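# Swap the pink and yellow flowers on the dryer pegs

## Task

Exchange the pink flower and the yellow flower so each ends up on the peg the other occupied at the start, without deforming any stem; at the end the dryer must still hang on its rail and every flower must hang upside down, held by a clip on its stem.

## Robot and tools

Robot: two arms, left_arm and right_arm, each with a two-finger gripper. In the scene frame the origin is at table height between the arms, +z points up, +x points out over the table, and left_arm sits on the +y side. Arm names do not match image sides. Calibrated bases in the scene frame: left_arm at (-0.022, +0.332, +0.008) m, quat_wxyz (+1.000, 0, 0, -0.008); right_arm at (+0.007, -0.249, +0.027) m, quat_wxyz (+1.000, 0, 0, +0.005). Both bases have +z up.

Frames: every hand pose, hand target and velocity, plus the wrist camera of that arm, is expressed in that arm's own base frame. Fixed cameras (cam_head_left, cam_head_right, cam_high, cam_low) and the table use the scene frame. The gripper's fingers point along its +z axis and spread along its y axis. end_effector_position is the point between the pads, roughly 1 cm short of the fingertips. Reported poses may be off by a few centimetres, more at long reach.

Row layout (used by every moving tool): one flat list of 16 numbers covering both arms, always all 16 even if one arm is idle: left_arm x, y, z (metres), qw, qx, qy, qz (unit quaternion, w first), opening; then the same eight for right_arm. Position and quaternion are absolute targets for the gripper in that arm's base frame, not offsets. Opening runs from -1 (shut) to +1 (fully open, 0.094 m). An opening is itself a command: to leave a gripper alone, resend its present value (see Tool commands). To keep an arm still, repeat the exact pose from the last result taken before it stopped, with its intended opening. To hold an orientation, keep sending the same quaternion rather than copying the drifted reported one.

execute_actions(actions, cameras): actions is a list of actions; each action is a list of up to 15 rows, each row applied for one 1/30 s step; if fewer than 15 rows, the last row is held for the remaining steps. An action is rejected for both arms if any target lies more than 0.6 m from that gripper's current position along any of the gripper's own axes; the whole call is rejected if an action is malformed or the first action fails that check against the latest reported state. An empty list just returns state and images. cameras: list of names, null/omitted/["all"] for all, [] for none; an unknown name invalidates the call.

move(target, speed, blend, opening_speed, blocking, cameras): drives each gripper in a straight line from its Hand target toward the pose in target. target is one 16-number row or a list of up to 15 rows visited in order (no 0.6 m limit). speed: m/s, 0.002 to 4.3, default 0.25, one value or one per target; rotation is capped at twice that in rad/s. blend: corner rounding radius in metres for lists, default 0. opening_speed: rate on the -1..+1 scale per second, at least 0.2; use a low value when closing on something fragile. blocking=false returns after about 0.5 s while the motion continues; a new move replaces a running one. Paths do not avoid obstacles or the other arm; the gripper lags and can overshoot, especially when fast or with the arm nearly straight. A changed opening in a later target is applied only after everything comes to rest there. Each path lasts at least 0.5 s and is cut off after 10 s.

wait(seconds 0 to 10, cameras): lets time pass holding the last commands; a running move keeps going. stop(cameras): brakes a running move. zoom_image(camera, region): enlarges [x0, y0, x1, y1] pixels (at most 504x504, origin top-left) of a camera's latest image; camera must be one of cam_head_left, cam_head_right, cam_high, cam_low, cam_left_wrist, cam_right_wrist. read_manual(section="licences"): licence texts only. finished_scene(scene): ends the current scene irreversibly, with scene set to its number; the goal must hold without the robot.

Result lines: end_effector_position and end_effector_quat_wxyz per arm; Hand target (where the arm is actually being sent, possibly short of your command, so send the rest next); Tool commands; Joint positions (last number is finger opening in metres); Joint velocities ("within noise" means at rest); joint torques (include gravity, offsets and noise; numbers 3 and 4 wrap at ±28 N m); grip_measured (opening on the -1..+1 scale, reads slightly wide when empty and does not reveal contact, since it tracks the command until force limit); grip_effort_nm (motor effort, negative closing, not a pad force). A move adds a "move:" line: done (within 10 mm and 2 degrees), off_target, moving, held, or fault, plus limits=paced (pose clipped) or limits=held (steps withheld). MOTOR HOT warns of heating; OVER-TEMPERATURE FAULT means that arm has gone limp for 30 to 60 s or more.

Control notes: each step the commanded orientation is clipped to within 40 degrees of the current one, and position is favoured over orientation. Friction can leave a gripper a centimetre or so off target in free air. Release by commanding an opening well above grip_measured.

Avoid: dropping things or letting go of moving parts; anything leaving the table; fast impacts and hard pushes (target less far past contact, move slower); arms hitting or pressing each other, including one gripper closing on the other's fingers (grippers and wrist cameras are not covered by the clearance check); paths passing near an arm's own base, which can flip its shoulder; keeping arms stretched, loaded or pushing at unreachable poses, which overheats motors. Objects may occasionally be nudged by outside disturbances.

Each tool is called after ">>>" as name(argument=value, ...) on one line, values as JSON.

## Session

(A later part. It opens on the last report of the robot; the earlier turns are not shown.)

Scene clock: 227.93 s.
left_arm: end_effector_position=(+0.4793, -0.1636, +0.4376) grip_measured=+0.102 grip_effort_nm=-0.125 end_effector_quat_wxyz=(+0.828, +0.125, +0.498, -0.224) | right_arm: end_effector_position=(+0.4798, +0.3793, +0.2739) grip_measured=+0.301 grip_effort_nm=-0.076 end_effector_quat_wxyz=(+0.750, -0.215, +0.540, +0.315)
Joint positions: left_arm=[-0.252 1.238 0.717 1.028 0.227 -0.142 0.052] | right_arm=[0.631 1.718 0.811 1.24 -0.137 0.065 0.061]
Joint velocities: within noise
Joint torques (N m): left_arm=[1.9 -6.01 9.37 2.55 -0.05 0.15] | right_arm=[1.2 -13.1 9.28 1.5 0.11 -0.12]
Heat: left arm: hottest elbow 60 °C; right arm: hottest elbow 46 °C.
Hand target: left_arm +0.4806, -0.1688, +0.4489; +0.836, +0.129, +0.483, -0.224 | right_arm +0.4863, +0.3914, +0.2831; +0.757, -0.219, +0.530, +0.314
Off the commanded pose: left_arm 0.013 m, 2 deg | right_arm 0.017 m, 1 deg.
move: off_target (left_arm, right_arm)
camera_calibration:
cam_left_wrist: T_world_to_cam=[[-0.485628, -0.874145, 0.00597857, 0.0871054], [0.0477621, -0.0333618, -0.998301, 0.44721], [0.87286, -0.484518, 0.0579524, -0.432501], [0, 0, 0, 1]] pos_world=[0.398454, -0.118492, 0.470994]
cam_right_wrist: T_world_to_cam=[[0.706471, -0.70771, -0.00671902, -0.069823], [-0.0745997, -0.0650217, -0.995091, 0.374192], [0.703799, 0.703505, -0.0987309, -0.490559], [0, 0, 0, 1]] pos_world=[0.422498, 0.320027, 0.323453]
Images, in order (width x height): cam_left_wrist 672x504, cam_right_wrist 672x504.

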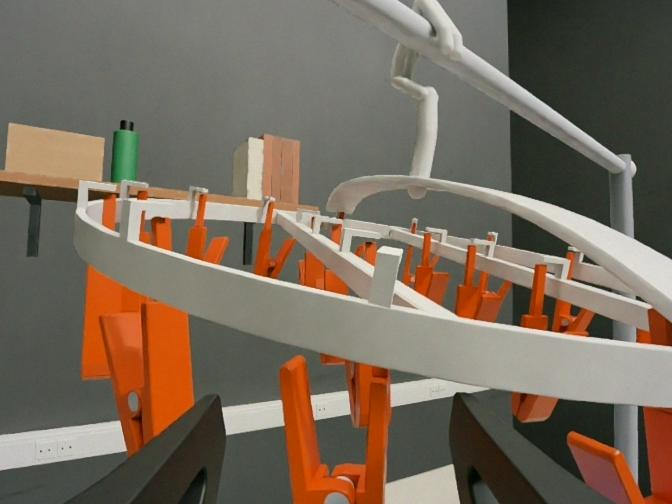

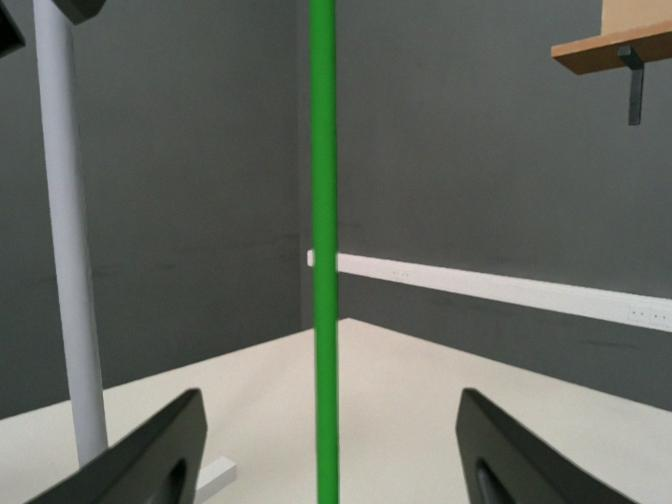

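>>> move(target=[0.489,-0.1735,0.434,0.8365,0.1294,0.4830,-0.2241,0.1,0.487,0.392,0.283,0.757,-0.2195,0.53,0.3135,0.3], speed=0.04, cameras=["cam_left_wrist","cam_right_wrist"])

Scene clock: 231.17 s.
left_arm: end_effector_position=(+0.4878, -0.1673, +0.4238) grip_measured=+0.102 grip_effort_nm=-0.120 end_effector_quat_wxyz=(+0.829, +0.125, +0.497, -0.224) | right_arm: end_effector_position=(+0.4798, +0.3793, +0.2739) grip_measured=+0.301 grip_effort_nm=-0.071 end_effector_quat_wxyz=(+0.750, -0.215, +0.540, +0.315)
Joint positions: left_arm=[-0.255 1.289 0.717 1.079 0.224 -0.14 0.052] | right_arm=[0.631 1.718 0.811 1.24 -0.137 0.065 0.061]
Joint velocities: within noise
Joint torques (N m): left_arm=[1.67 -6.53 9.03 2.44 -0.14 0.17] | right_arm=[1.2 -13.33 9.29 1.54 0.11 -0.12]
Heat: left arm: hottest elbow 60 °C; right arm: hottest elbow 46 °C.
Hand target: left_arm +0.4887, -0.1733, +0.4339; +0.836, +0.129, +0.483, -0.224 | right_arm +0.4863, +0.3914, +0.2831; +0.757, -0.219, +0.530, +0.314
Off the commanded pose: left_arm 0.012 m, 2 deg | right_arm 0.017 m, 1 deg.
move: off_target (left_arm, right_arm)
camera_calibration:
cam_left_wrist: T_world_to_cam=[[-0.485848, -0.874026, 0.0055528, 0.0883813], [0.0489246, -0.0335378, -0.998239, 0.432279], [0.872673, -0.484721, 0.0590556, -0.441362], [0, 0, 0, 1]] pos_world=[0.406955, -0.122192, 0.457092]
cam_right_wrist: T_world_to_cam=[[0.706471, -0.70771, -0.00671902, -0.069823], [-0.0745997, -0.0650217, -0.995091, 0.374192], [0.703799, 0.703505, -0.0987309, -0.490559], [0, 0, 0, 1]] pos_world=[0.422498, 0.320027, 0.323453]
Images, in order (width x height): cam_left_wrist 672x504, cam_right_wrist 672x504.

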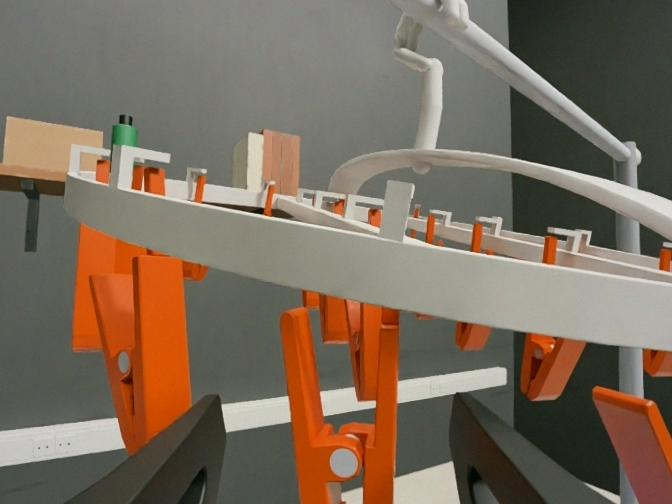

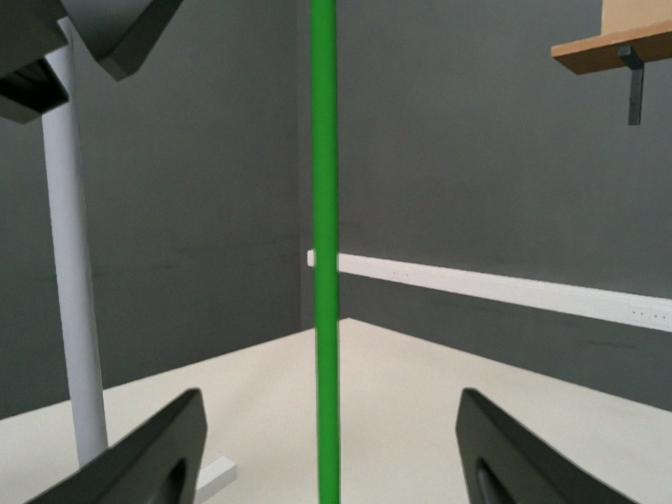

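>>> move(target=[0.497,-0.1795,0.446,0.8365,0.1294,0.4830,-0.2241,0.1,0.487,0.392,0.283,0.757,-0.2195,0.53,0.3135,0.3], speed=0.04, cameras=["cam_left_wrist","cam_right_wrist"])

Scene clock: 236.27 s.
left_arm: end_effector_position=(+0.4875, -0.1709, +0.4225) grip_measured=+0.102 grip_effort_nm=-0.120 end_effector_quat_wxyz=(+0.827, +0.125, +0.500, -0.224) | right_arm: end_effector_position=(+0.4798, +0.3793, +0.2739) grip_measured=+0.301 grip_effort_nm=-0.071 end_effector_quat_wxyz=(+0.750, -0.215, +0.540, +0.315)
Joint positions: left_arm=[-0.265 1.289 0.717 1.073 0.216 -0.135 0.052] | right_arm=[0.631 1.718 0.811 1.24 -0.137 0.065 0.061]
Joint velocities: within noise
Joint torques (N m): left_arm=[1.73 -6.36 11.64 1.32 -0.14 0.13] | right_arm=[1.55 -13.22 9.31 1.52 0.11 -0.1]
Heat: left arm: hottest elbow 59 °C; right arm: hottest elbow 46 °C.
Hand target: left_arm +0.4953, -0.1790, +0.4455; +0.837, +0.129, +0.483, -0.224 | right_arm +0.4863, +0.3914, +0.2831; +0.757, -0.219, +0.530, +0.314
Off the commanded pose: left_arm 0.027 m, 2 deg | right_arm 0.017 m, 1 deg.
move: off_target (left_arm, right_arm)
camera_calibration:
cam_left_wrist: T_world_to_cam=[[-0.486155, -0.873846, 0.00682457, 0.0847576], [0.0440062, -0.0322806, -0.99851, 0.433657], [0.872764, -0.48513, 0.054148, -0.440817], [0, 0, 0, 1]] pos_world=[0.406851, -0.12579, 0.456301]
cam_right_wrist: T_world_to_cam=[[0.706471, -0.70771, -0.00671902, -0.069823], [-0.0745997, -0.0650217, -0.995091, 0.374192], [0.703799, 0.703505, -0.0987309, -0.490559], [0, 0, 0, 1]] pos_world=[0.422498, 0.320027, 0.323453]
Images, in order (width x height): cam_left_wrist 672x504, cam_right_wrist 672x504.

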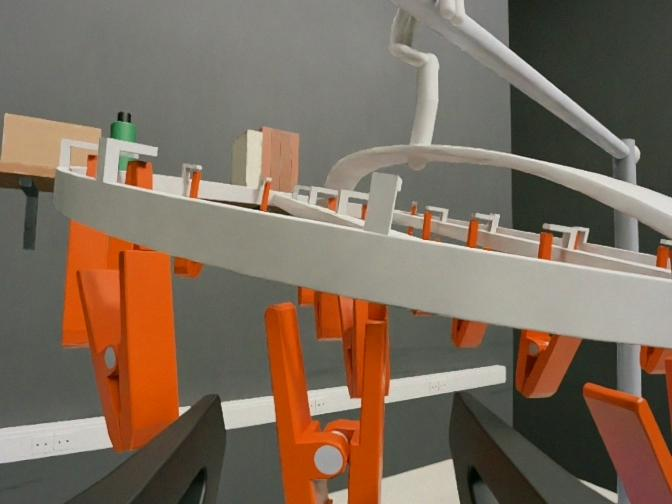

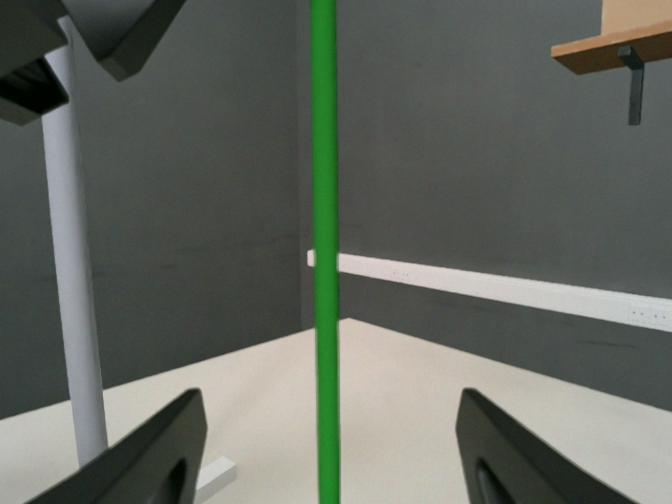

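>>> move(target=[0.509,-0.179,0.455,0.8365,0.1294,0.4830,-0.2241,0.1,0.487,0.392,0.283,0.757,-0.2195,0.53,0.3135,0.3], speed=0.04, cameras=["cam_left_wrist","cam_right_wrist"])

Scene clock: 238.73 s.
left_arm: end_effector_position=(+0.4988, -0.1743, +0.4325) grip_measured=+0.102 grip_effort_nm=-0.125 end_effector_quat_wxyz=(+0.828, +0.126, +0.498, -0.224) | right_arm: end_effector_position=(+0.4798, +0.3793, +0.2739) grip_measured=+0.301 grip_effort_nm=-0.076 end_effector_quat_wxyz=(+0.750, -0.215, +0.540, +0.315)
Joint positions: left_arm=[-0.265 1.306 0.761 1.049 0.218 -0.135 0.052] | right_arm=[0.631 1.718 0.811 1.24 -0.137 0.065 0.061]
Joint velocities: within noise
Joint torques (N m): left_arm=[2.43 -6.42 11.63 1.4 0.08 0.11] | right_arm=[1.38 -13.16 9.33 1.58 0.11 -0.12]
Heat: left arm: hottest elbow 60 °C; right arm: hottest elbow 46 °C.
Hand target: left_arm +0.5074, -0.1784, +0.4545; +0.836, +0.129, +0.483, -0.224 | right_arm +0.4863, +0.3914, +0.2831; +0.757, -0.219, +0.530, +0.314
Off the commanded pose: left_arm 0.025 m, 2 deg | right_arm 0.017 m, 1 deg.
move: off_target (left_arm, right_arm)
camera_calibration:
cam_left_wrist: T_world_to_cam=[[-0.487745, -0.872974, 0.00471756, 0.0889781], [0.0469946, -0.031652, -0.998394, 0.441507], [0.87172, -0.48674, 0.0564631, -0.453704], [0, 0, 0, 1]] pos_world=[0.418154, -0.129186, 0.465995]
cam_right_wrist: T_world_to_cam=[[0.706471, -0.70771, -0.00671902, -0.069823], [-0.0745997, -0.0650217, -0.995091, 0.374192], [0.703799, 0.703505, -0.0987309, -0.490559], [0, 0, 0, 1]] pos_world=[0.422498, 0.320027, 0.323453]
Images, in order (width x height): cam_left_wrist 672x504, cam_right_wrist 672x504.

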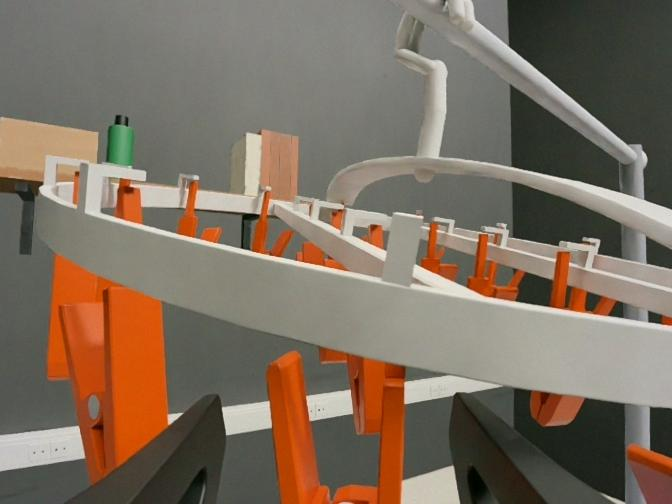

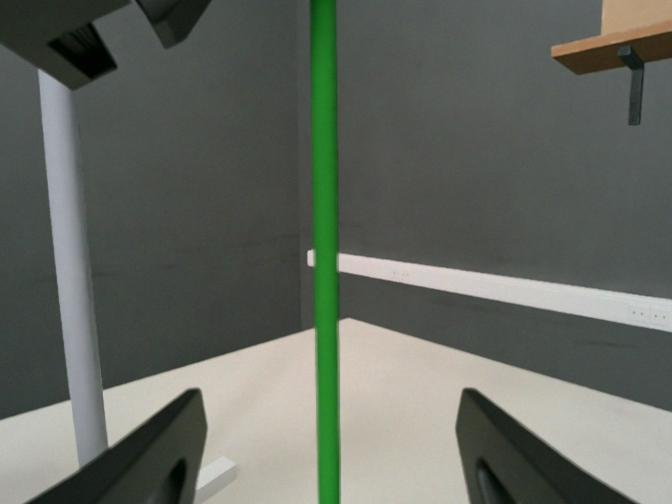

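>>> move(target=[0.516,-0.183,0.452,0.8365,0.1294,0.4830,-0.2241,0.1,0.487,0.392,0.283,0.757,-0.2195,0.53,0.3135,0.3], speed=0.03, cameras=["cam_left_wrist","cam_right_wrist","cam_low"])

>>> zoom_image(camera="cam_low", region=[260, 120, 350, 210])

Scene clock: 243.43 s.
left_arm: end_effector_position=(+0.5073, -0.1767, +0.4270) grip_measured=+0.102 grip_effort_nm=-0.125 end_effector_quat_wxyz=(+0.825, +0.127, +0.503, -0.224) | right_arm: end_effector_position=(+0.4798, +0.3793, +0.2739) grip_measured=+0.301 grip_effort_nm=-0.081 end_effector_quat_wxyz=(+0.750, -0.215, +0.540, +0.315)
Joint positions: left_arm=[-0.265 1.332 0.776 1.049 0.219 -0.135 0.052] | right_arm=[0.631 1.718 0.811 1.24 -0.137 0.065 0.061]
Joint velocities: within noise
Joint torques (N m): left_arm=[2.08 -7.12 11.62 1.72 -0.09 0.13] | right_arm=[1.38 -13.16 9.31 1.51 0.11 -0.11]
Heat: left arm: hottest elbow 60 °C; right arm: hottest elbow 46 °C.
Hand target: left_arm +0.5142, -0.1824, +0.4515; +0.837, +0.129, +0.483, -0.224 | right_arm +0.4863, +0.3914, +0.2831; +0.757, -0.219, +0.530, +0.314
Off the commanded pose: left_arm 0.027 m, 3 deg | right_arm 0.017 m, 1 deg.
move: off_target (left_arm, right_arm)
camera_calibration:
cam_left_wrist: T_world_to_cam=[[-0.487987, -0.87282, 0.00736206, 0.0901458], [0.0359874, -0.0285462, -0.998944, 0.442005], [0.872109, -0.487207, 0.0453406, -0.457466], [0, 0, 0, 1]] pos_world=[0.427044, -0.131582, 0.461617]
cam_right_wrist: T_world_to_cam=[[0.706471, -0.70771, -0.00671902, -0.069823], [-0.0745997, -0.0650217, -0.995091, 0.374192], [0.703799, 0.703505, -0.0987309, -0.490559], [0, 0, 0, 1]] pos_world=[0.422498, 0.320027, 0.323453]
Images, in order (width x height): cam_low 672x504, cam_left_wrist 672x504, cam_right_wrist 672x504.

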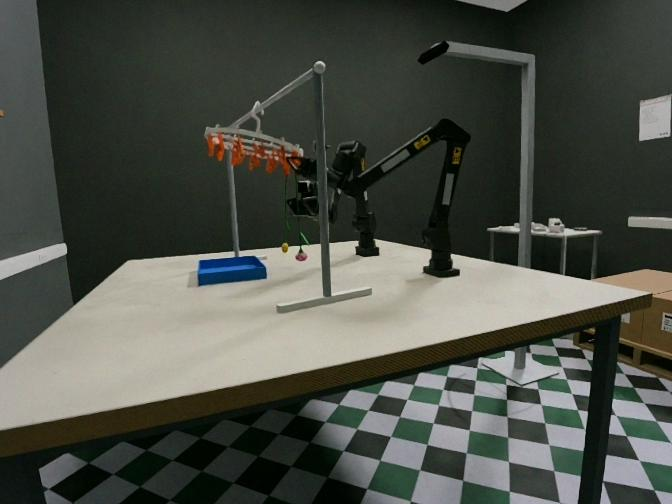

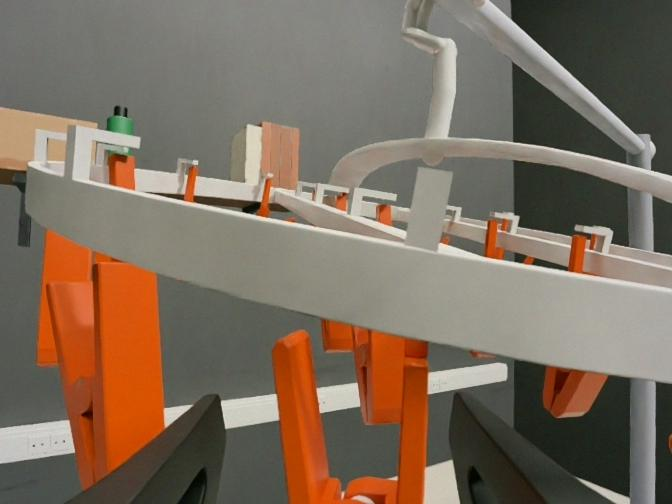

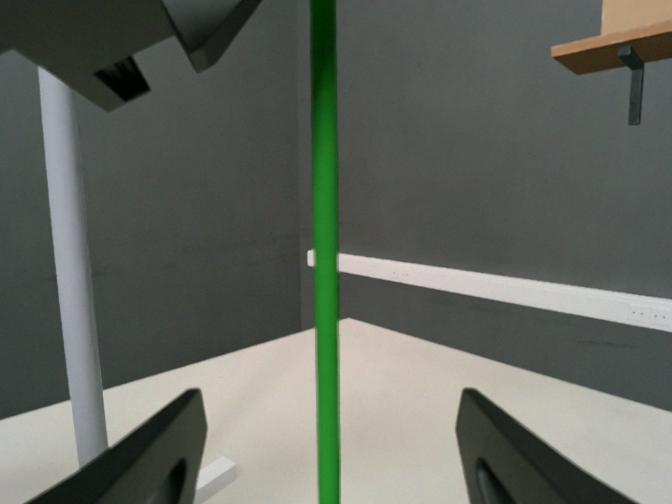

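Scaled by 5.600 from the camera's 672x504 image, which has a finer 960x720 frame.

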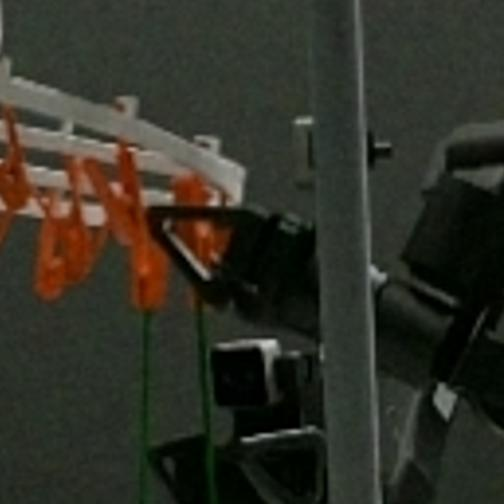

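>>> move(target=[0.501,-0.179,0.45,0.8365,0.1294,0.4830,-0.2241,0.1,0.487,0.392,0.283,0.757,-0.2195,0.53,0.3135,0.3], speed=0.03, cameras=["cam_left_wrist","cam_right_wrist","cam_low"])

>>> zoom_image(camera="cam_low", region=[260, 120, 350, 210])

Scene clock: 251.47 s.
left_arm: end_effector_position=(+0.5061, -0.1764, +0.4300) grip_measured=+0.102 grip_effort_nm=-0.125 end_effector_quat_wxyz=(+0.826, +0.127, +0.501, -0.224) | right_arm: end_effector_position=(+0.4798, +0.3793, +0.2739) grip_measured=+0.301 grip_effort_nm=-0.076 end_effector_quat_wxyz=(+0.750, -0.215, +0.540, +0.315)
Joint positions: left_arm=[-0.265 1.327 0.777 1.049 0.219 -0.135 0.052] | right_arm=[0.631 1.718 0.811 1.24 -0.137 0.065 0.061]
Joint velocities: within noise
Joint torques (N m): left_arm=[1.96 -9.41 8.91 1.81 -0.1 0.14] | right_arm=[1.38 -13.33 9.32 1.51 0.11 -0.12]
Heat: left arm: hottest elbow 60 °C; right arm: hottest elbow 46 °C.
Hand target: left_arm +0.5006, -0.1788, +0.4498; +0.837, +0.129, +0.483, -0.224 | right_arm +0.4863, +0.3914, +0.2831; +0.757, -0.219, +0.530, +0.314
Off the commanded pose: left_arm 0.021 m, 2 deg | right_arm 0.017 m, 1 deg.
move: off_target (left_arm, right_arm)
camera_calibration:
cam_left_wrist: T_world_to_cam=[[-0.488006, -0.87282, 0.00598589, 0.0903545], [0.0414682, -0.0300345, -0.998688, 0.441803], [0.871855, -0.487117, 0.0508513, -0.45865], [0, 0, 0, 1]] pos_world=[0.425649, -0.131284, 0.464006]
cam_right_wrist: T_world_to_cam=[[0.706471, -0.70771, -0.00671902, -0.069823], [-0.0745997, -0.0650217, -0.995091, 0.374192], [0.703799, 0.703505, -0.0987309, -0.490559], [0, 0, 0, 1]] pos_world=[0.422498, 0.320027, 0.323453]
Images, in order (width x height): cam_low 672x504, cam_left_wrist 672x504, cam_right_wrist 672x504.

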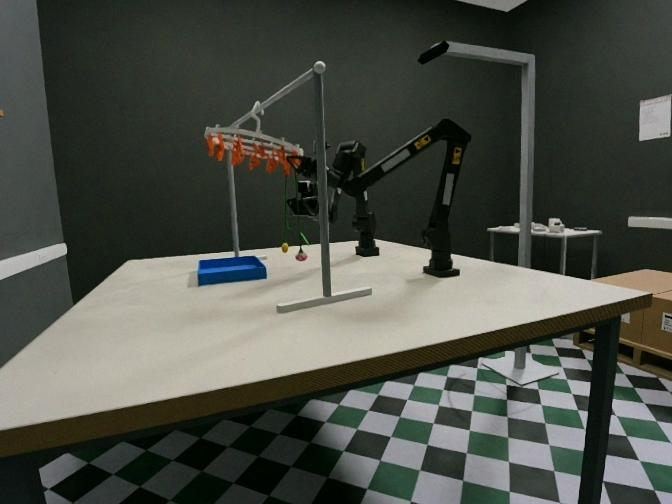

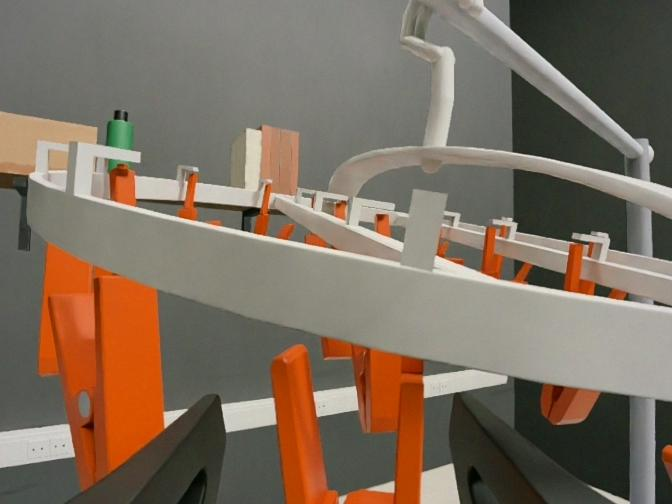

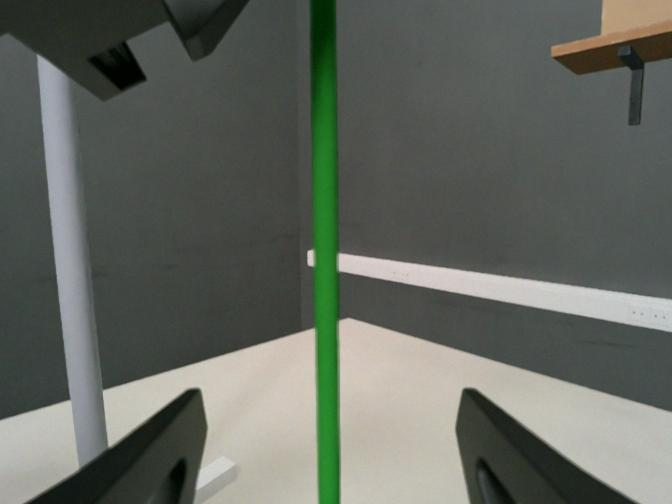

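Scaled by 5.600 from the camera's 672x504 image, which has a finer 960x720 frame.

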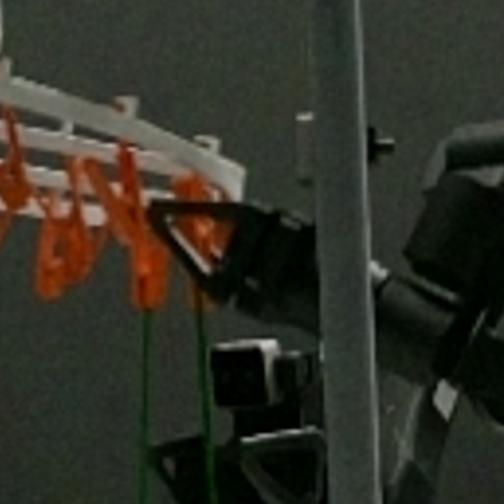

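>>> move(target=[0.490,-0.173,0.446,0.8365,0.1294,0.4830,-0.2241,0.1,0.487,0.392,0.283,0.757,-0.2195,0.53,0.3135,0.3], speed=0.03, cameras=["cam_left_wrist","cam_low"])

>>> zoom_image(camera="cam_low", region=[260, 120, 350, 210])

Scene clock: 254.40 s.
left_arm: end_effector_position=(+0.4971, -0.1741, +0.4345) grip_measured=+0.102 grip_effort_nm=-0.120 end_effector_quat_wxyz=(+0.829, +0.127, +0.496, -0.225) | right_arm: end_effector_position=(+0.4798, +0.3793, +0.2739) grip_measured=+0.301 grip_effort_nm=-0.076 end_effector_quat_wxyz=(+0.750, -0.215, +0.540, +0.315)
Joint positions: left_arm=[-0.265 1.301 0.76 1.049 0.22 -0.135 0.052] | right_arm=[0.631 1.718 0.811 1.24 -0.137 0.065 0.061]
Joint velocities: within noise
Joint torques (N m): left_arm=[2.55 -9 7.65 2.19 0.09 0.11] | right_arm=[1.32 -13.22 9.28 1.52 0.11 -0.12]
Heat: left arm: hottest elbow 60 °C; right arm: hottest elbow 46 °C.
Hand target: left_arm +0.4901, -0.1730, +0.4459; +0.837, +0.129, +0.483, -0.224 | right_arm +0.4863, +0.3914, +0.2831; +0.757, -0.219, +0.530, +0.314
Off the commanded pose: left_arm 0.014 m, 2 deg | right_arm 0.017 m, 1 deg.
move: off_target (left_arm, right_arm)
camera_calibration:
cam_left_wrist: T_world_to_cam=[[-0.488959, -0.872302, 0.00300531, 0.0897021], [0.0511949, -0.0321357, -0.998172, 0.44138], [0.870803, -0.487911, 0.0603705, -0.453596], [0, 0, 0, 1]] pos_world=[0.416257, -0.128883, 0.467687]
Images, in order (width x height): cam_low 672x504, cam_left_wrist 672x504.

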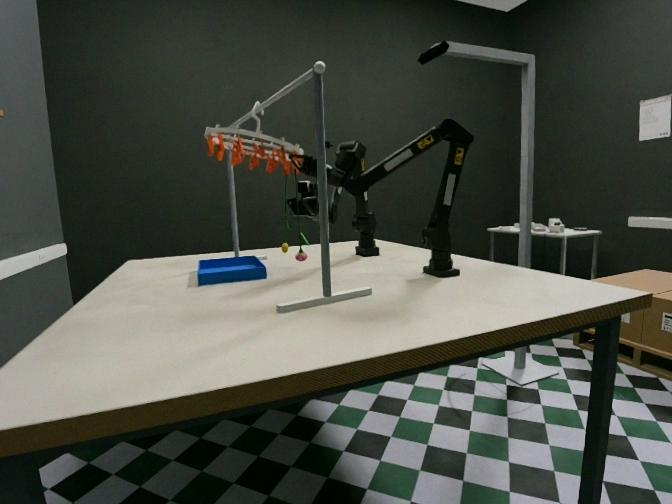

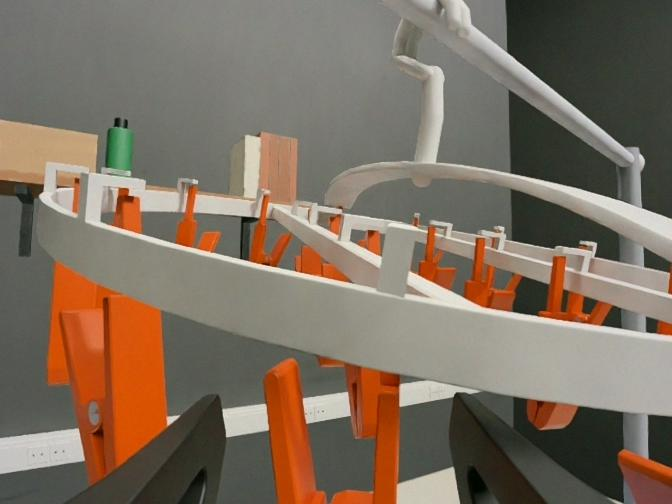

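Scaled by 5.600 from the camera's 672x504 image, which has a finer 960x720 frame.

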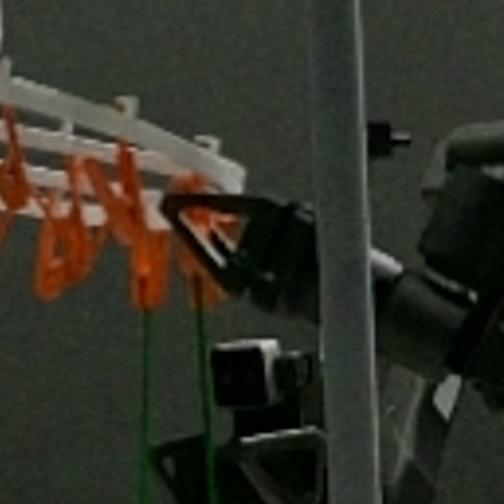

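>>> move(target=[0.492,-0.175,0.436,0.8365,0.1294,0.4830,-0.2241,0.1,0.487,0.392,0.283,0.757,-0.2195,0.53,0.3135,0.3], speed=0.03, cameras=["cam_left_wrist","cam_right_wrist"])

Scene clock: 258.70 s.
left_arm: end_effector_position=(+0.4935, -0.1732, +0.4342) grip_measured=+0.102 grip_effort_nm=-0.125 end_effector_quat_wxyz=(+0.832, +0.127, +0.490, -0.225) | right_arm: end_effector_position=(+0.4798, +0.3793, +0.2739) grip_measured=+0.301 grip_effort_nm=-0.071 end_effector_quat_wxyz=(+0.750, -0.215, +0.540, +0.315)
Joint positions: left_arm=[-0.265 1.301 0.75 1.073 0.22 -0.135 0.052] | right_arm=[0.631 1.718 0.811 1.24 -0.137 0.065 0.061]
Joint velocities: within noise
Joint torques (N m): left_arm=[2.26 -7.24 7.61 2.62 -0.04 0.12] | right_arm=[1.38 -13.1 9.29 1.47 0.12 -0.11]
Heat: left arm: hottest elbow 59 °C; right arm: hottest elbow 46 °C.
Hand target: left_arm +0.4920, -0.1750, +0.4359; +0.836, +0.129, +0.483, -0.224 | right_arm +0.4863, +0.3914, +0.2831; +0.757, -0.219, +0.530, +0.314
Off the commanded pose: left_arm 0.003 m, 1 deg | right_arm 0.017 m, 1 deg.
move: off_target (right_arm)
camera_calibration:
cam_left_wrist: T_world_to_cam=[[-0.489244, -0.872147, -0.00062873, 0.0905456], [0.0647595, -0.0356089, -0.997265, 0.433637], [0.869739, -0.487947, 0.0739013, -0.45537], [0, 0, 0, 1]] pos_world=[0.41227, -0.127786, 0.466161]
cam_right_wrist: T_world_to_cam=[[0.706471, -0.70771, -0.00671902, -0.069823], [-0.0745997, -0.0650217, -0.995091, 0.374192], [0.703799, 0.703505, -0.0987309, -0.490559], [0, 0, 0, 1]] pos_world=[0.422498, 0.320027, 0.323453]
Images, in order (width x height): cam_left_wrist 672x504, cam_right_wrist 672x504.

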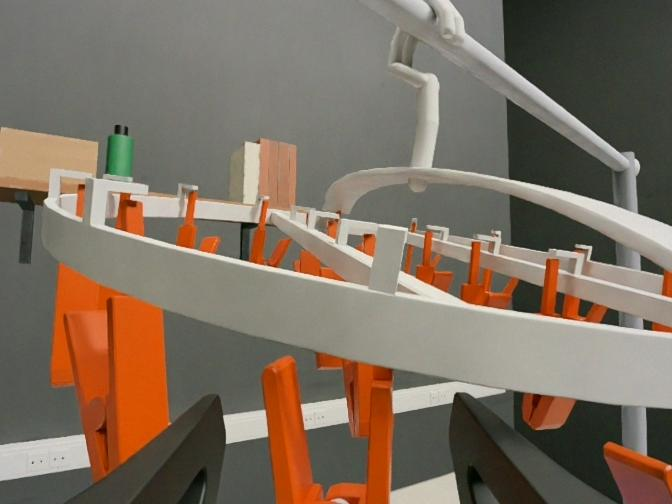

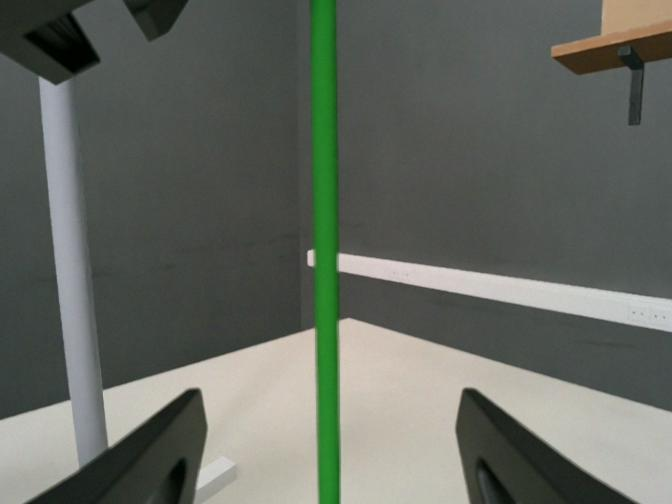

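>>> move(target=[0.4965,-0.173,0.430,0.8365,0.1294,0.4830,-0.2241,0.1,0.487,0.392,0.283,0.757,-0.2195,0.53,0.3135,0.3], speed=0.03, cameras=["cam_left_wrist","cam_right_wrist"])

Scene clock: 261.30 s.
left_arm: end_effector_position=(+0.4948, -0.1742, +0.4316) grip_measured=+0.102 grip_effort_nm=-0.120 end_effector_quat_wxyz=(+0.834, +0.129, +0.487, -0.226) | right_arm: end_effector_position=(+0.4798, +0.3793, +0.2739) grip_measured=+0.301 grip_effort_nm=-0.076 end_effector_quat_wxyz=(+0.750, -0.215, +0.540, +0.315)
Joint positions: left_arm=[-0.265 1.315 0.75 1.094 0.224 -0.135 0.052] | right_arm=[0.631 1.718 0.811 1.24 -0.137 0.065 0.061]
Joint velocities: within noise
Joint torques (N m): left_arm=[2.84 -6.83 7.56 2.47 0.09 0.07] | right_arm=[1.49 -13.33 9.29 1.54 0.11 -0.11]
Heat: left arm: hottest elbow 59 °C; right arm: hottest elbow 46 °C.
Hand target: left_arm +0.4965, -0.1730, +0.4299; +0.836, +0.129, +0.483, -0.224 | right_arm +0.4863, +0.3914, +0.2831; +0.757, -0.219, +0.530, +0.314
Off the commanded pose: left_arm 0.003 m, 1 deg | right_arm 0.017 m, 1 deg.
move: off_target (right_arm)
camera_calibration:
cam_left_wrist: T_world_to_cam=[[-0.491774, -0.870714, -0.00404108, 0.0932885], [0.0720983, -0.0360947, -0.996744, 0.426898], [0.867733, -0.490464, 0.0805274, -0.458988], [0, 0, 0, 1]] pos_world=[0.413377, -0.128481, 0.462846]
cam_right_wrist: T_world_to_cam=[[0.706471, -0.70771, -0.00671902, -0.069823], [-0.0745997, -0.0650217, -0.995091, 0.374192], [0.703799, 0.703505, -0.0987309, -0.490559], [0, 0, 0, 1]] pos_world=[0.422498, 0.320027, 0.323453]
Images, in order (width x height): cam_left_wrist 672x504, cam_right_wrist 672x504.

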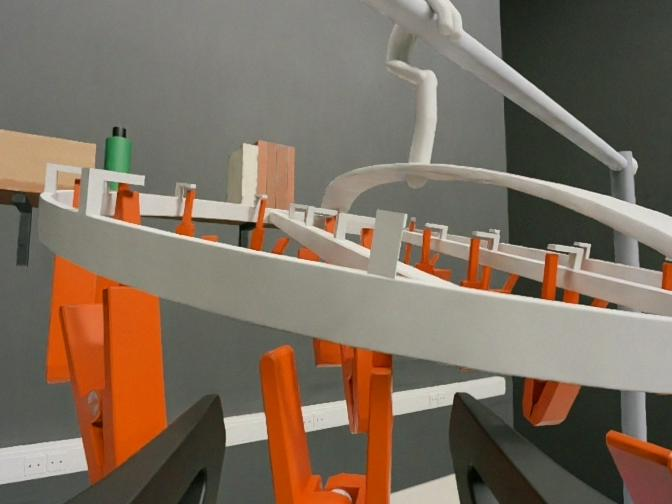

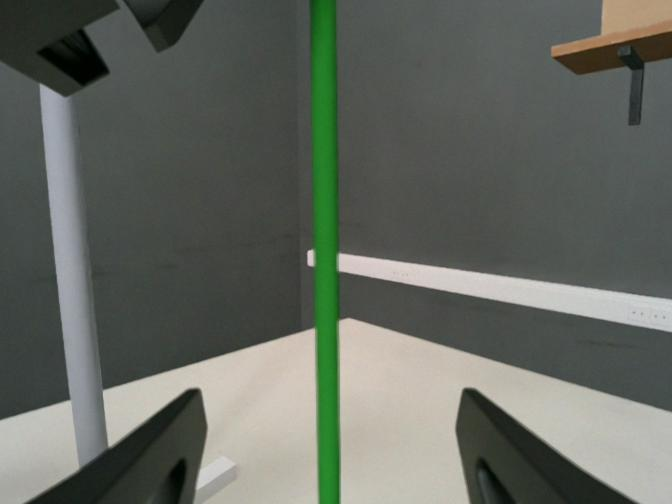

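>>> move(target=[[0.4965,-0.172,0.430,0.8365,0.1294,0.4830,-0.2241,0.1,0.487,0.392,0.283,0.757,-0.2195,0.53,0.3135,-0.86],[0.4965,-0.172,0.430,0.8365,0.1294,0.4830,-0.2241,0.1,0.487,0.392,0.283,0.757,-0.2195,0.53,0.3135,-0.97]], speed=0.03, opening_speed=0.4, cameras=["cam_left_wrist","cam_right_wrist"])

Scene clock: 268.57 s.
left_arm: end_effector_position=(+0.4945, -0.1746, +0.4316) grip_measured=+0.102 grip_effort_nm=-0.120 end_effector_quat_wxyz=(+0.834, +0.130, +0.487, -0.226) | right_arm: end_effector_position=(+0.4798, +0.3793, +0.2739) grip_measured=-0.943 grip_effort_nm=-0.989 end_effector_quat_wxyz=(+0.750, -0.215, +0.540, +0.314)
Joint positions: left_arm=[-0.265 1.315 0.75 1.095 0.226 -0.135 0.052] | right_arm=[0.631 1.718 0.811 1.24 -0.137 0.065 0.003]
Joint velocities: within noise
Joint torques (N m): left_arm=[3.02 -6.89 7.51 2.48 0.07 0.06] | right_arm=[1.44 -13.27 9.33 1.54 0.11 -0.11]
Heat: left arm: hottest elbow 58 °C; right arm: hottest elbow 46 °C.
Hand target: left_arm +0.4964, -0.1720, +0.4299; +0.836, +0.129, +0.483, -0.224 | right_arm +0.4863, +0.3914, +0.2832; +0.757, -0.219, +0.530, +0.314
Off the commanded pose: left_arm 0.004 m, 1 deg | right_arm 0.017 m, 1 deg.
move: off_target (right_arm); target 2's new opening was sent with right_arm's hand 0.017 m and 1 deg from that target
camera_calibration:
cam_left_wrist: T_world_to_cam=[[-0.493768, -0.869576, -0.00550708, 0.0946325], [0.0727443, -0.0349937, -0.996737, 0.426764], [0.866546, -0.492557, 0.0805355, -0.458829], [0, 0, 0, 1]] pos_world=[0.413278, -0.128775, 0.462845]
cam_right_wrist: T_world_to_cam=[[0.706349, -0.707835, -0.00634694, -0.069852], [-0.0743475, -0.0652688, -0.995094, 0.374166], [0.703948, 0.703356, -0.0987284, -0.490575], [0, 0, 0, 1]] pos_world=[0.422498, 0.320027, 0.323454]
Images, in order (width x height): cam_left_wrist 672x504, cam_right_wrist 672x504.

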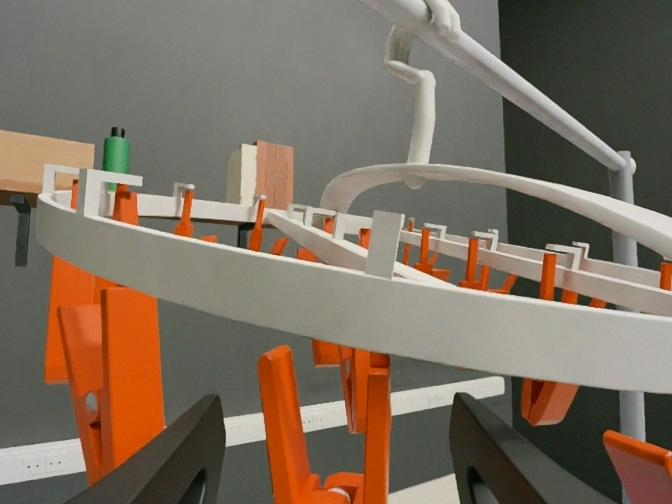

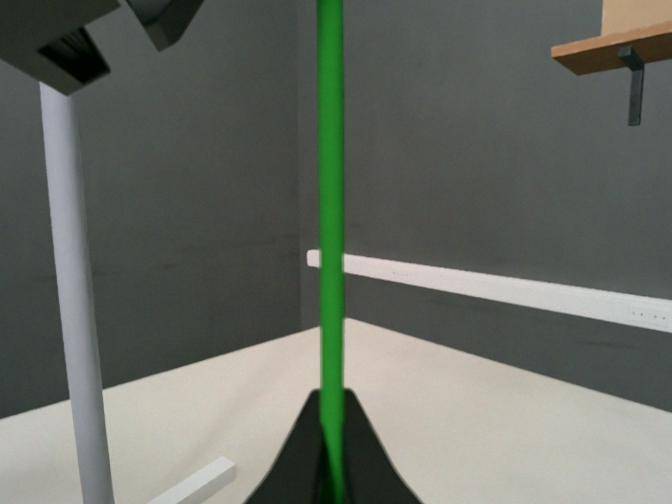

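>>> move(target=[0.4965,-0.172,0.430,0.8365,0.1294,0.4830,-0.2241,-0.35,0.487,0.392,0.283,0.757,-0.2195,0.53,0.3135,-0.97], speed=0.03, opening_speed=0.25, cameras=["cam_left_wrist","cam_right_wrist"])

Scene clock: 272.33 s.
left_arm: end_effector_position=(+0.4945, -0.1746, +0.4316) grip_measured=-0.348 grip_effort_nm=-0.125 end_effector_quat_wxyz=(+0.834, +0.130, +0.487, -0.226) | right_arm: end_effector_position=(+0.4798, +0.3793, +0.2739) grip_measured=-0.945 grip_effort_nm=-1.038 end_effector_quat_wxyz=(+0.750, -0.215, +0.540, +0.314)
Joint positions: left_arm=[-0.265 1.315 0.75 1.095 0.226 -0.135 0.031] | right_arm=[0.631 1.718 0.811 1.24 -0.137 0.064 0.003]
Joint velocities: within noise
Joint torques (N m): left_arm=[3.08 -6.83 7.51 2.5 0.07 0.06] | right_arm=[1.44 -13.22 9.31 1.51 0.12 -0.11]
Heat: left arm: hottest elbow 57 °C; right arm: hottest elbow 46 °C.
Hand target: left_arm +0.4965, -0.1720, +0.4299; +0.836, +0.129, +0.483, -0.224 | right_arm +0.4862, +0.3914, +0.2832; +0.757, -0.219, +0.530, +0.313
Off the commanded pose: left_arm 0.004 m, 1 deg | right_arm 0.017 m, 1 deg.
move: off_target (right_arm)
camera_calibration:
cam_left_wrist: T_world_to_cam=[[-0.493768, -0.869576, -0.00550708, 0.0946325], [0.0727443, -0.0349937, -0.996737, 0.426764], [0.866546, -0.492557, 0.0805355, -0.458829], [0, 0, 0, 1]] pos_world=[0.413278, -0.128775, 0.462845]
cam_right_wrist: T_world_to_cam=[[0.706226, -0.707961, -0.00597277, -0.0697393], [-0.0741042, -0.0655275, -0.995095, 0.374146], [0.704097, 0.703205, -0.0987401, -0.490586], [0, 0, 0, 1]] pos_world=[0.422398, 0.320127, 0.323454]
Images, in order (width x height): cam_left_wrist 672x504, cam_right_wrist 672x504.

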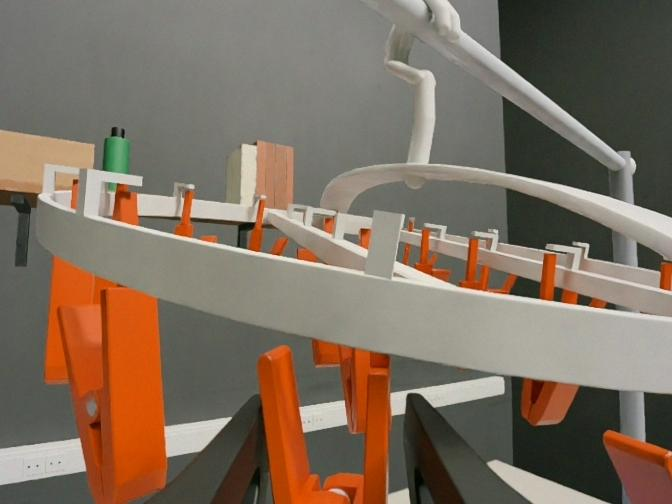

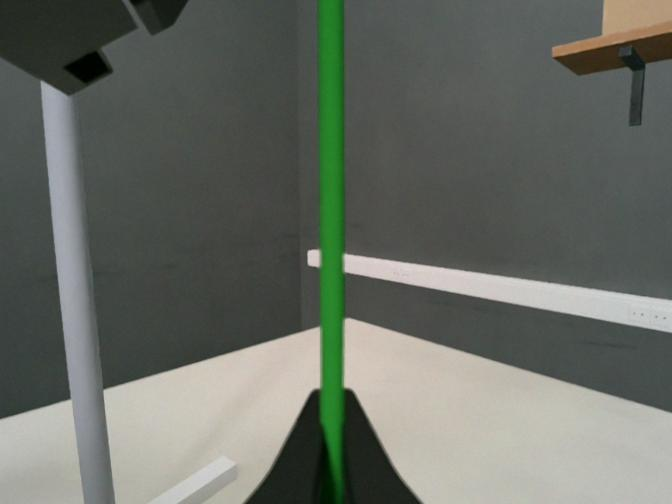

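>>> move(target=[0.4965,-0.172,0.430,0.8365,0.1294,0.4830,-0.2241,-0.8,0.487,0.392,0.283,0.757,-0.2195,0.53,0.3135,-0.97], speed=0.03, opening_speed=0.25, cameras=["cam_left_wrist","cam_right_wrist","cam_low"])

>>> zoom_image(camera="cam_low", region=[260, 120, 350, 210])

Scene clock: 276.73 s.
left_arm: end_effector_position=(+0.4943, -0.1746, +0.4319) grip_measured=-0.580 grip_effort_nm=-1.062 end_effector_quat_wxyz=(+0.834, +0.130, +0.486, -0.226) | right_arm: end_effector_position=(+0.4799, +0.3793, +0.2735) grip_measured=-0.945 grip_effort_nm=-1.043 end_effector_quat_wxyz=(+0.750, -0.216, +0.540, +0.314)
Joint positions: left_arm=[-0.265 1.315 0.75 1.096 0.227 -0.135 0.02] | right_arm=[0.631 1.719 0.811 1.24 -0.137 0.064 0.003]
Joint velocities: within noise
Joint torques (N m): left_arm=[3.02 -6.83 7.51 2.44 0.05 0.06] | right_arm=[1.55 -13.33 9.29 1.55 0.1 -0.11]
Heat: left arm: hottest elbow 57 °C; right arm: hottest elbow 46 °C.
Hand target: left_arm +0.4964, -0.1720, +0.4300; +0.836, +0.129, +0.483, -0.224 | right_arm +0.4863, +0.3914, +0.2831; +0.757, -0.219, +0.530, +0.313
Off the commanded pose: left_arm 0.004 m, 1 deg | right_arm 0.017 m, 2 deg.
move: off_target (right_arm)
camera_calibration:
cam_left_wrist: T_world_to_cam=[[-0.494118, -0.869374, -0.00602642, 0.0949847], [0.0742984, -0.0353199, -0.99661, 0.426244], [0.866214, -0.492891, 0.0820453, -0.459142], [0, 0, 0, 1]] pos_world=[0.412979, -0.128675, 0.463042]
cam_right_wrist: T_world_to_cam=[[0.706262, -0.707924, -0.00611993, -0.0698625], [-0.0746984, -0.0659212, -0.995025, 0.374117], [0.703998, 0.703206, -0.0994385, -0.490499], [0, 0, 0, 1]] pos_world=[0.422598, 0.320127, 0.323053]
Images, in order (width x height): cam_low 672x504, cam_left_wrist 672x504, cam_right_wrist 672x504.

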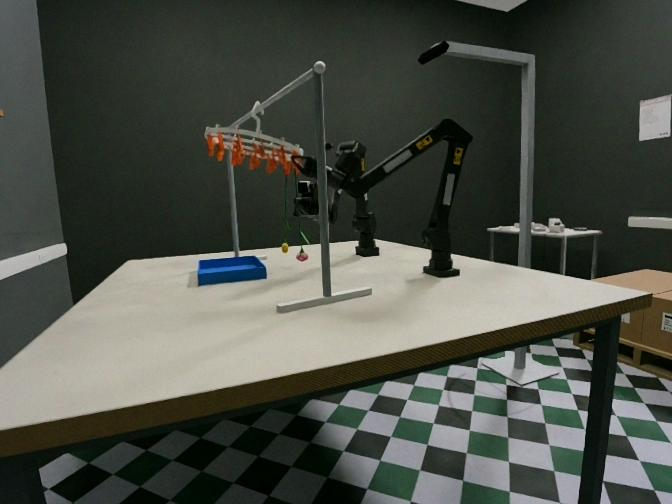

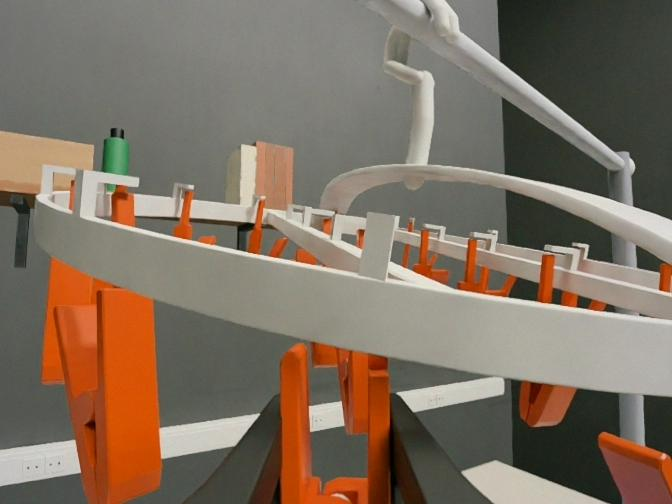

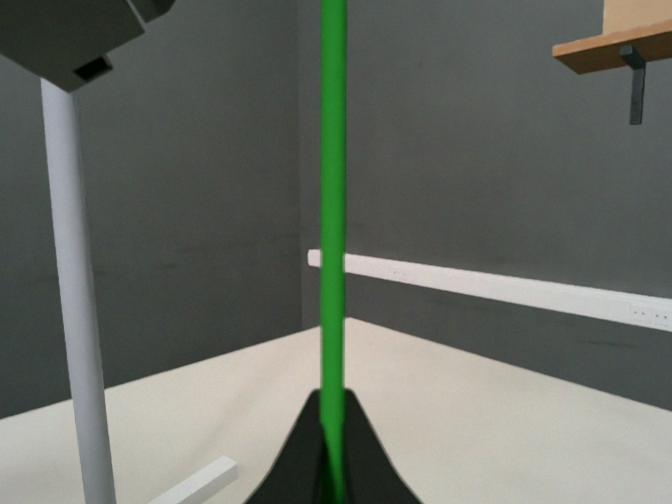

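Scaled by 5.600 from the camera's 672x504 image, which has a finer 960x720 frame.

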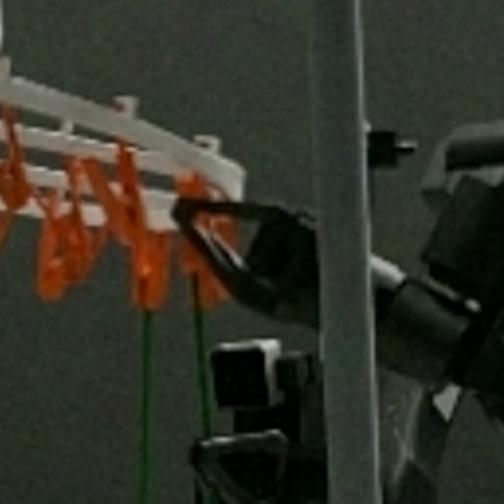

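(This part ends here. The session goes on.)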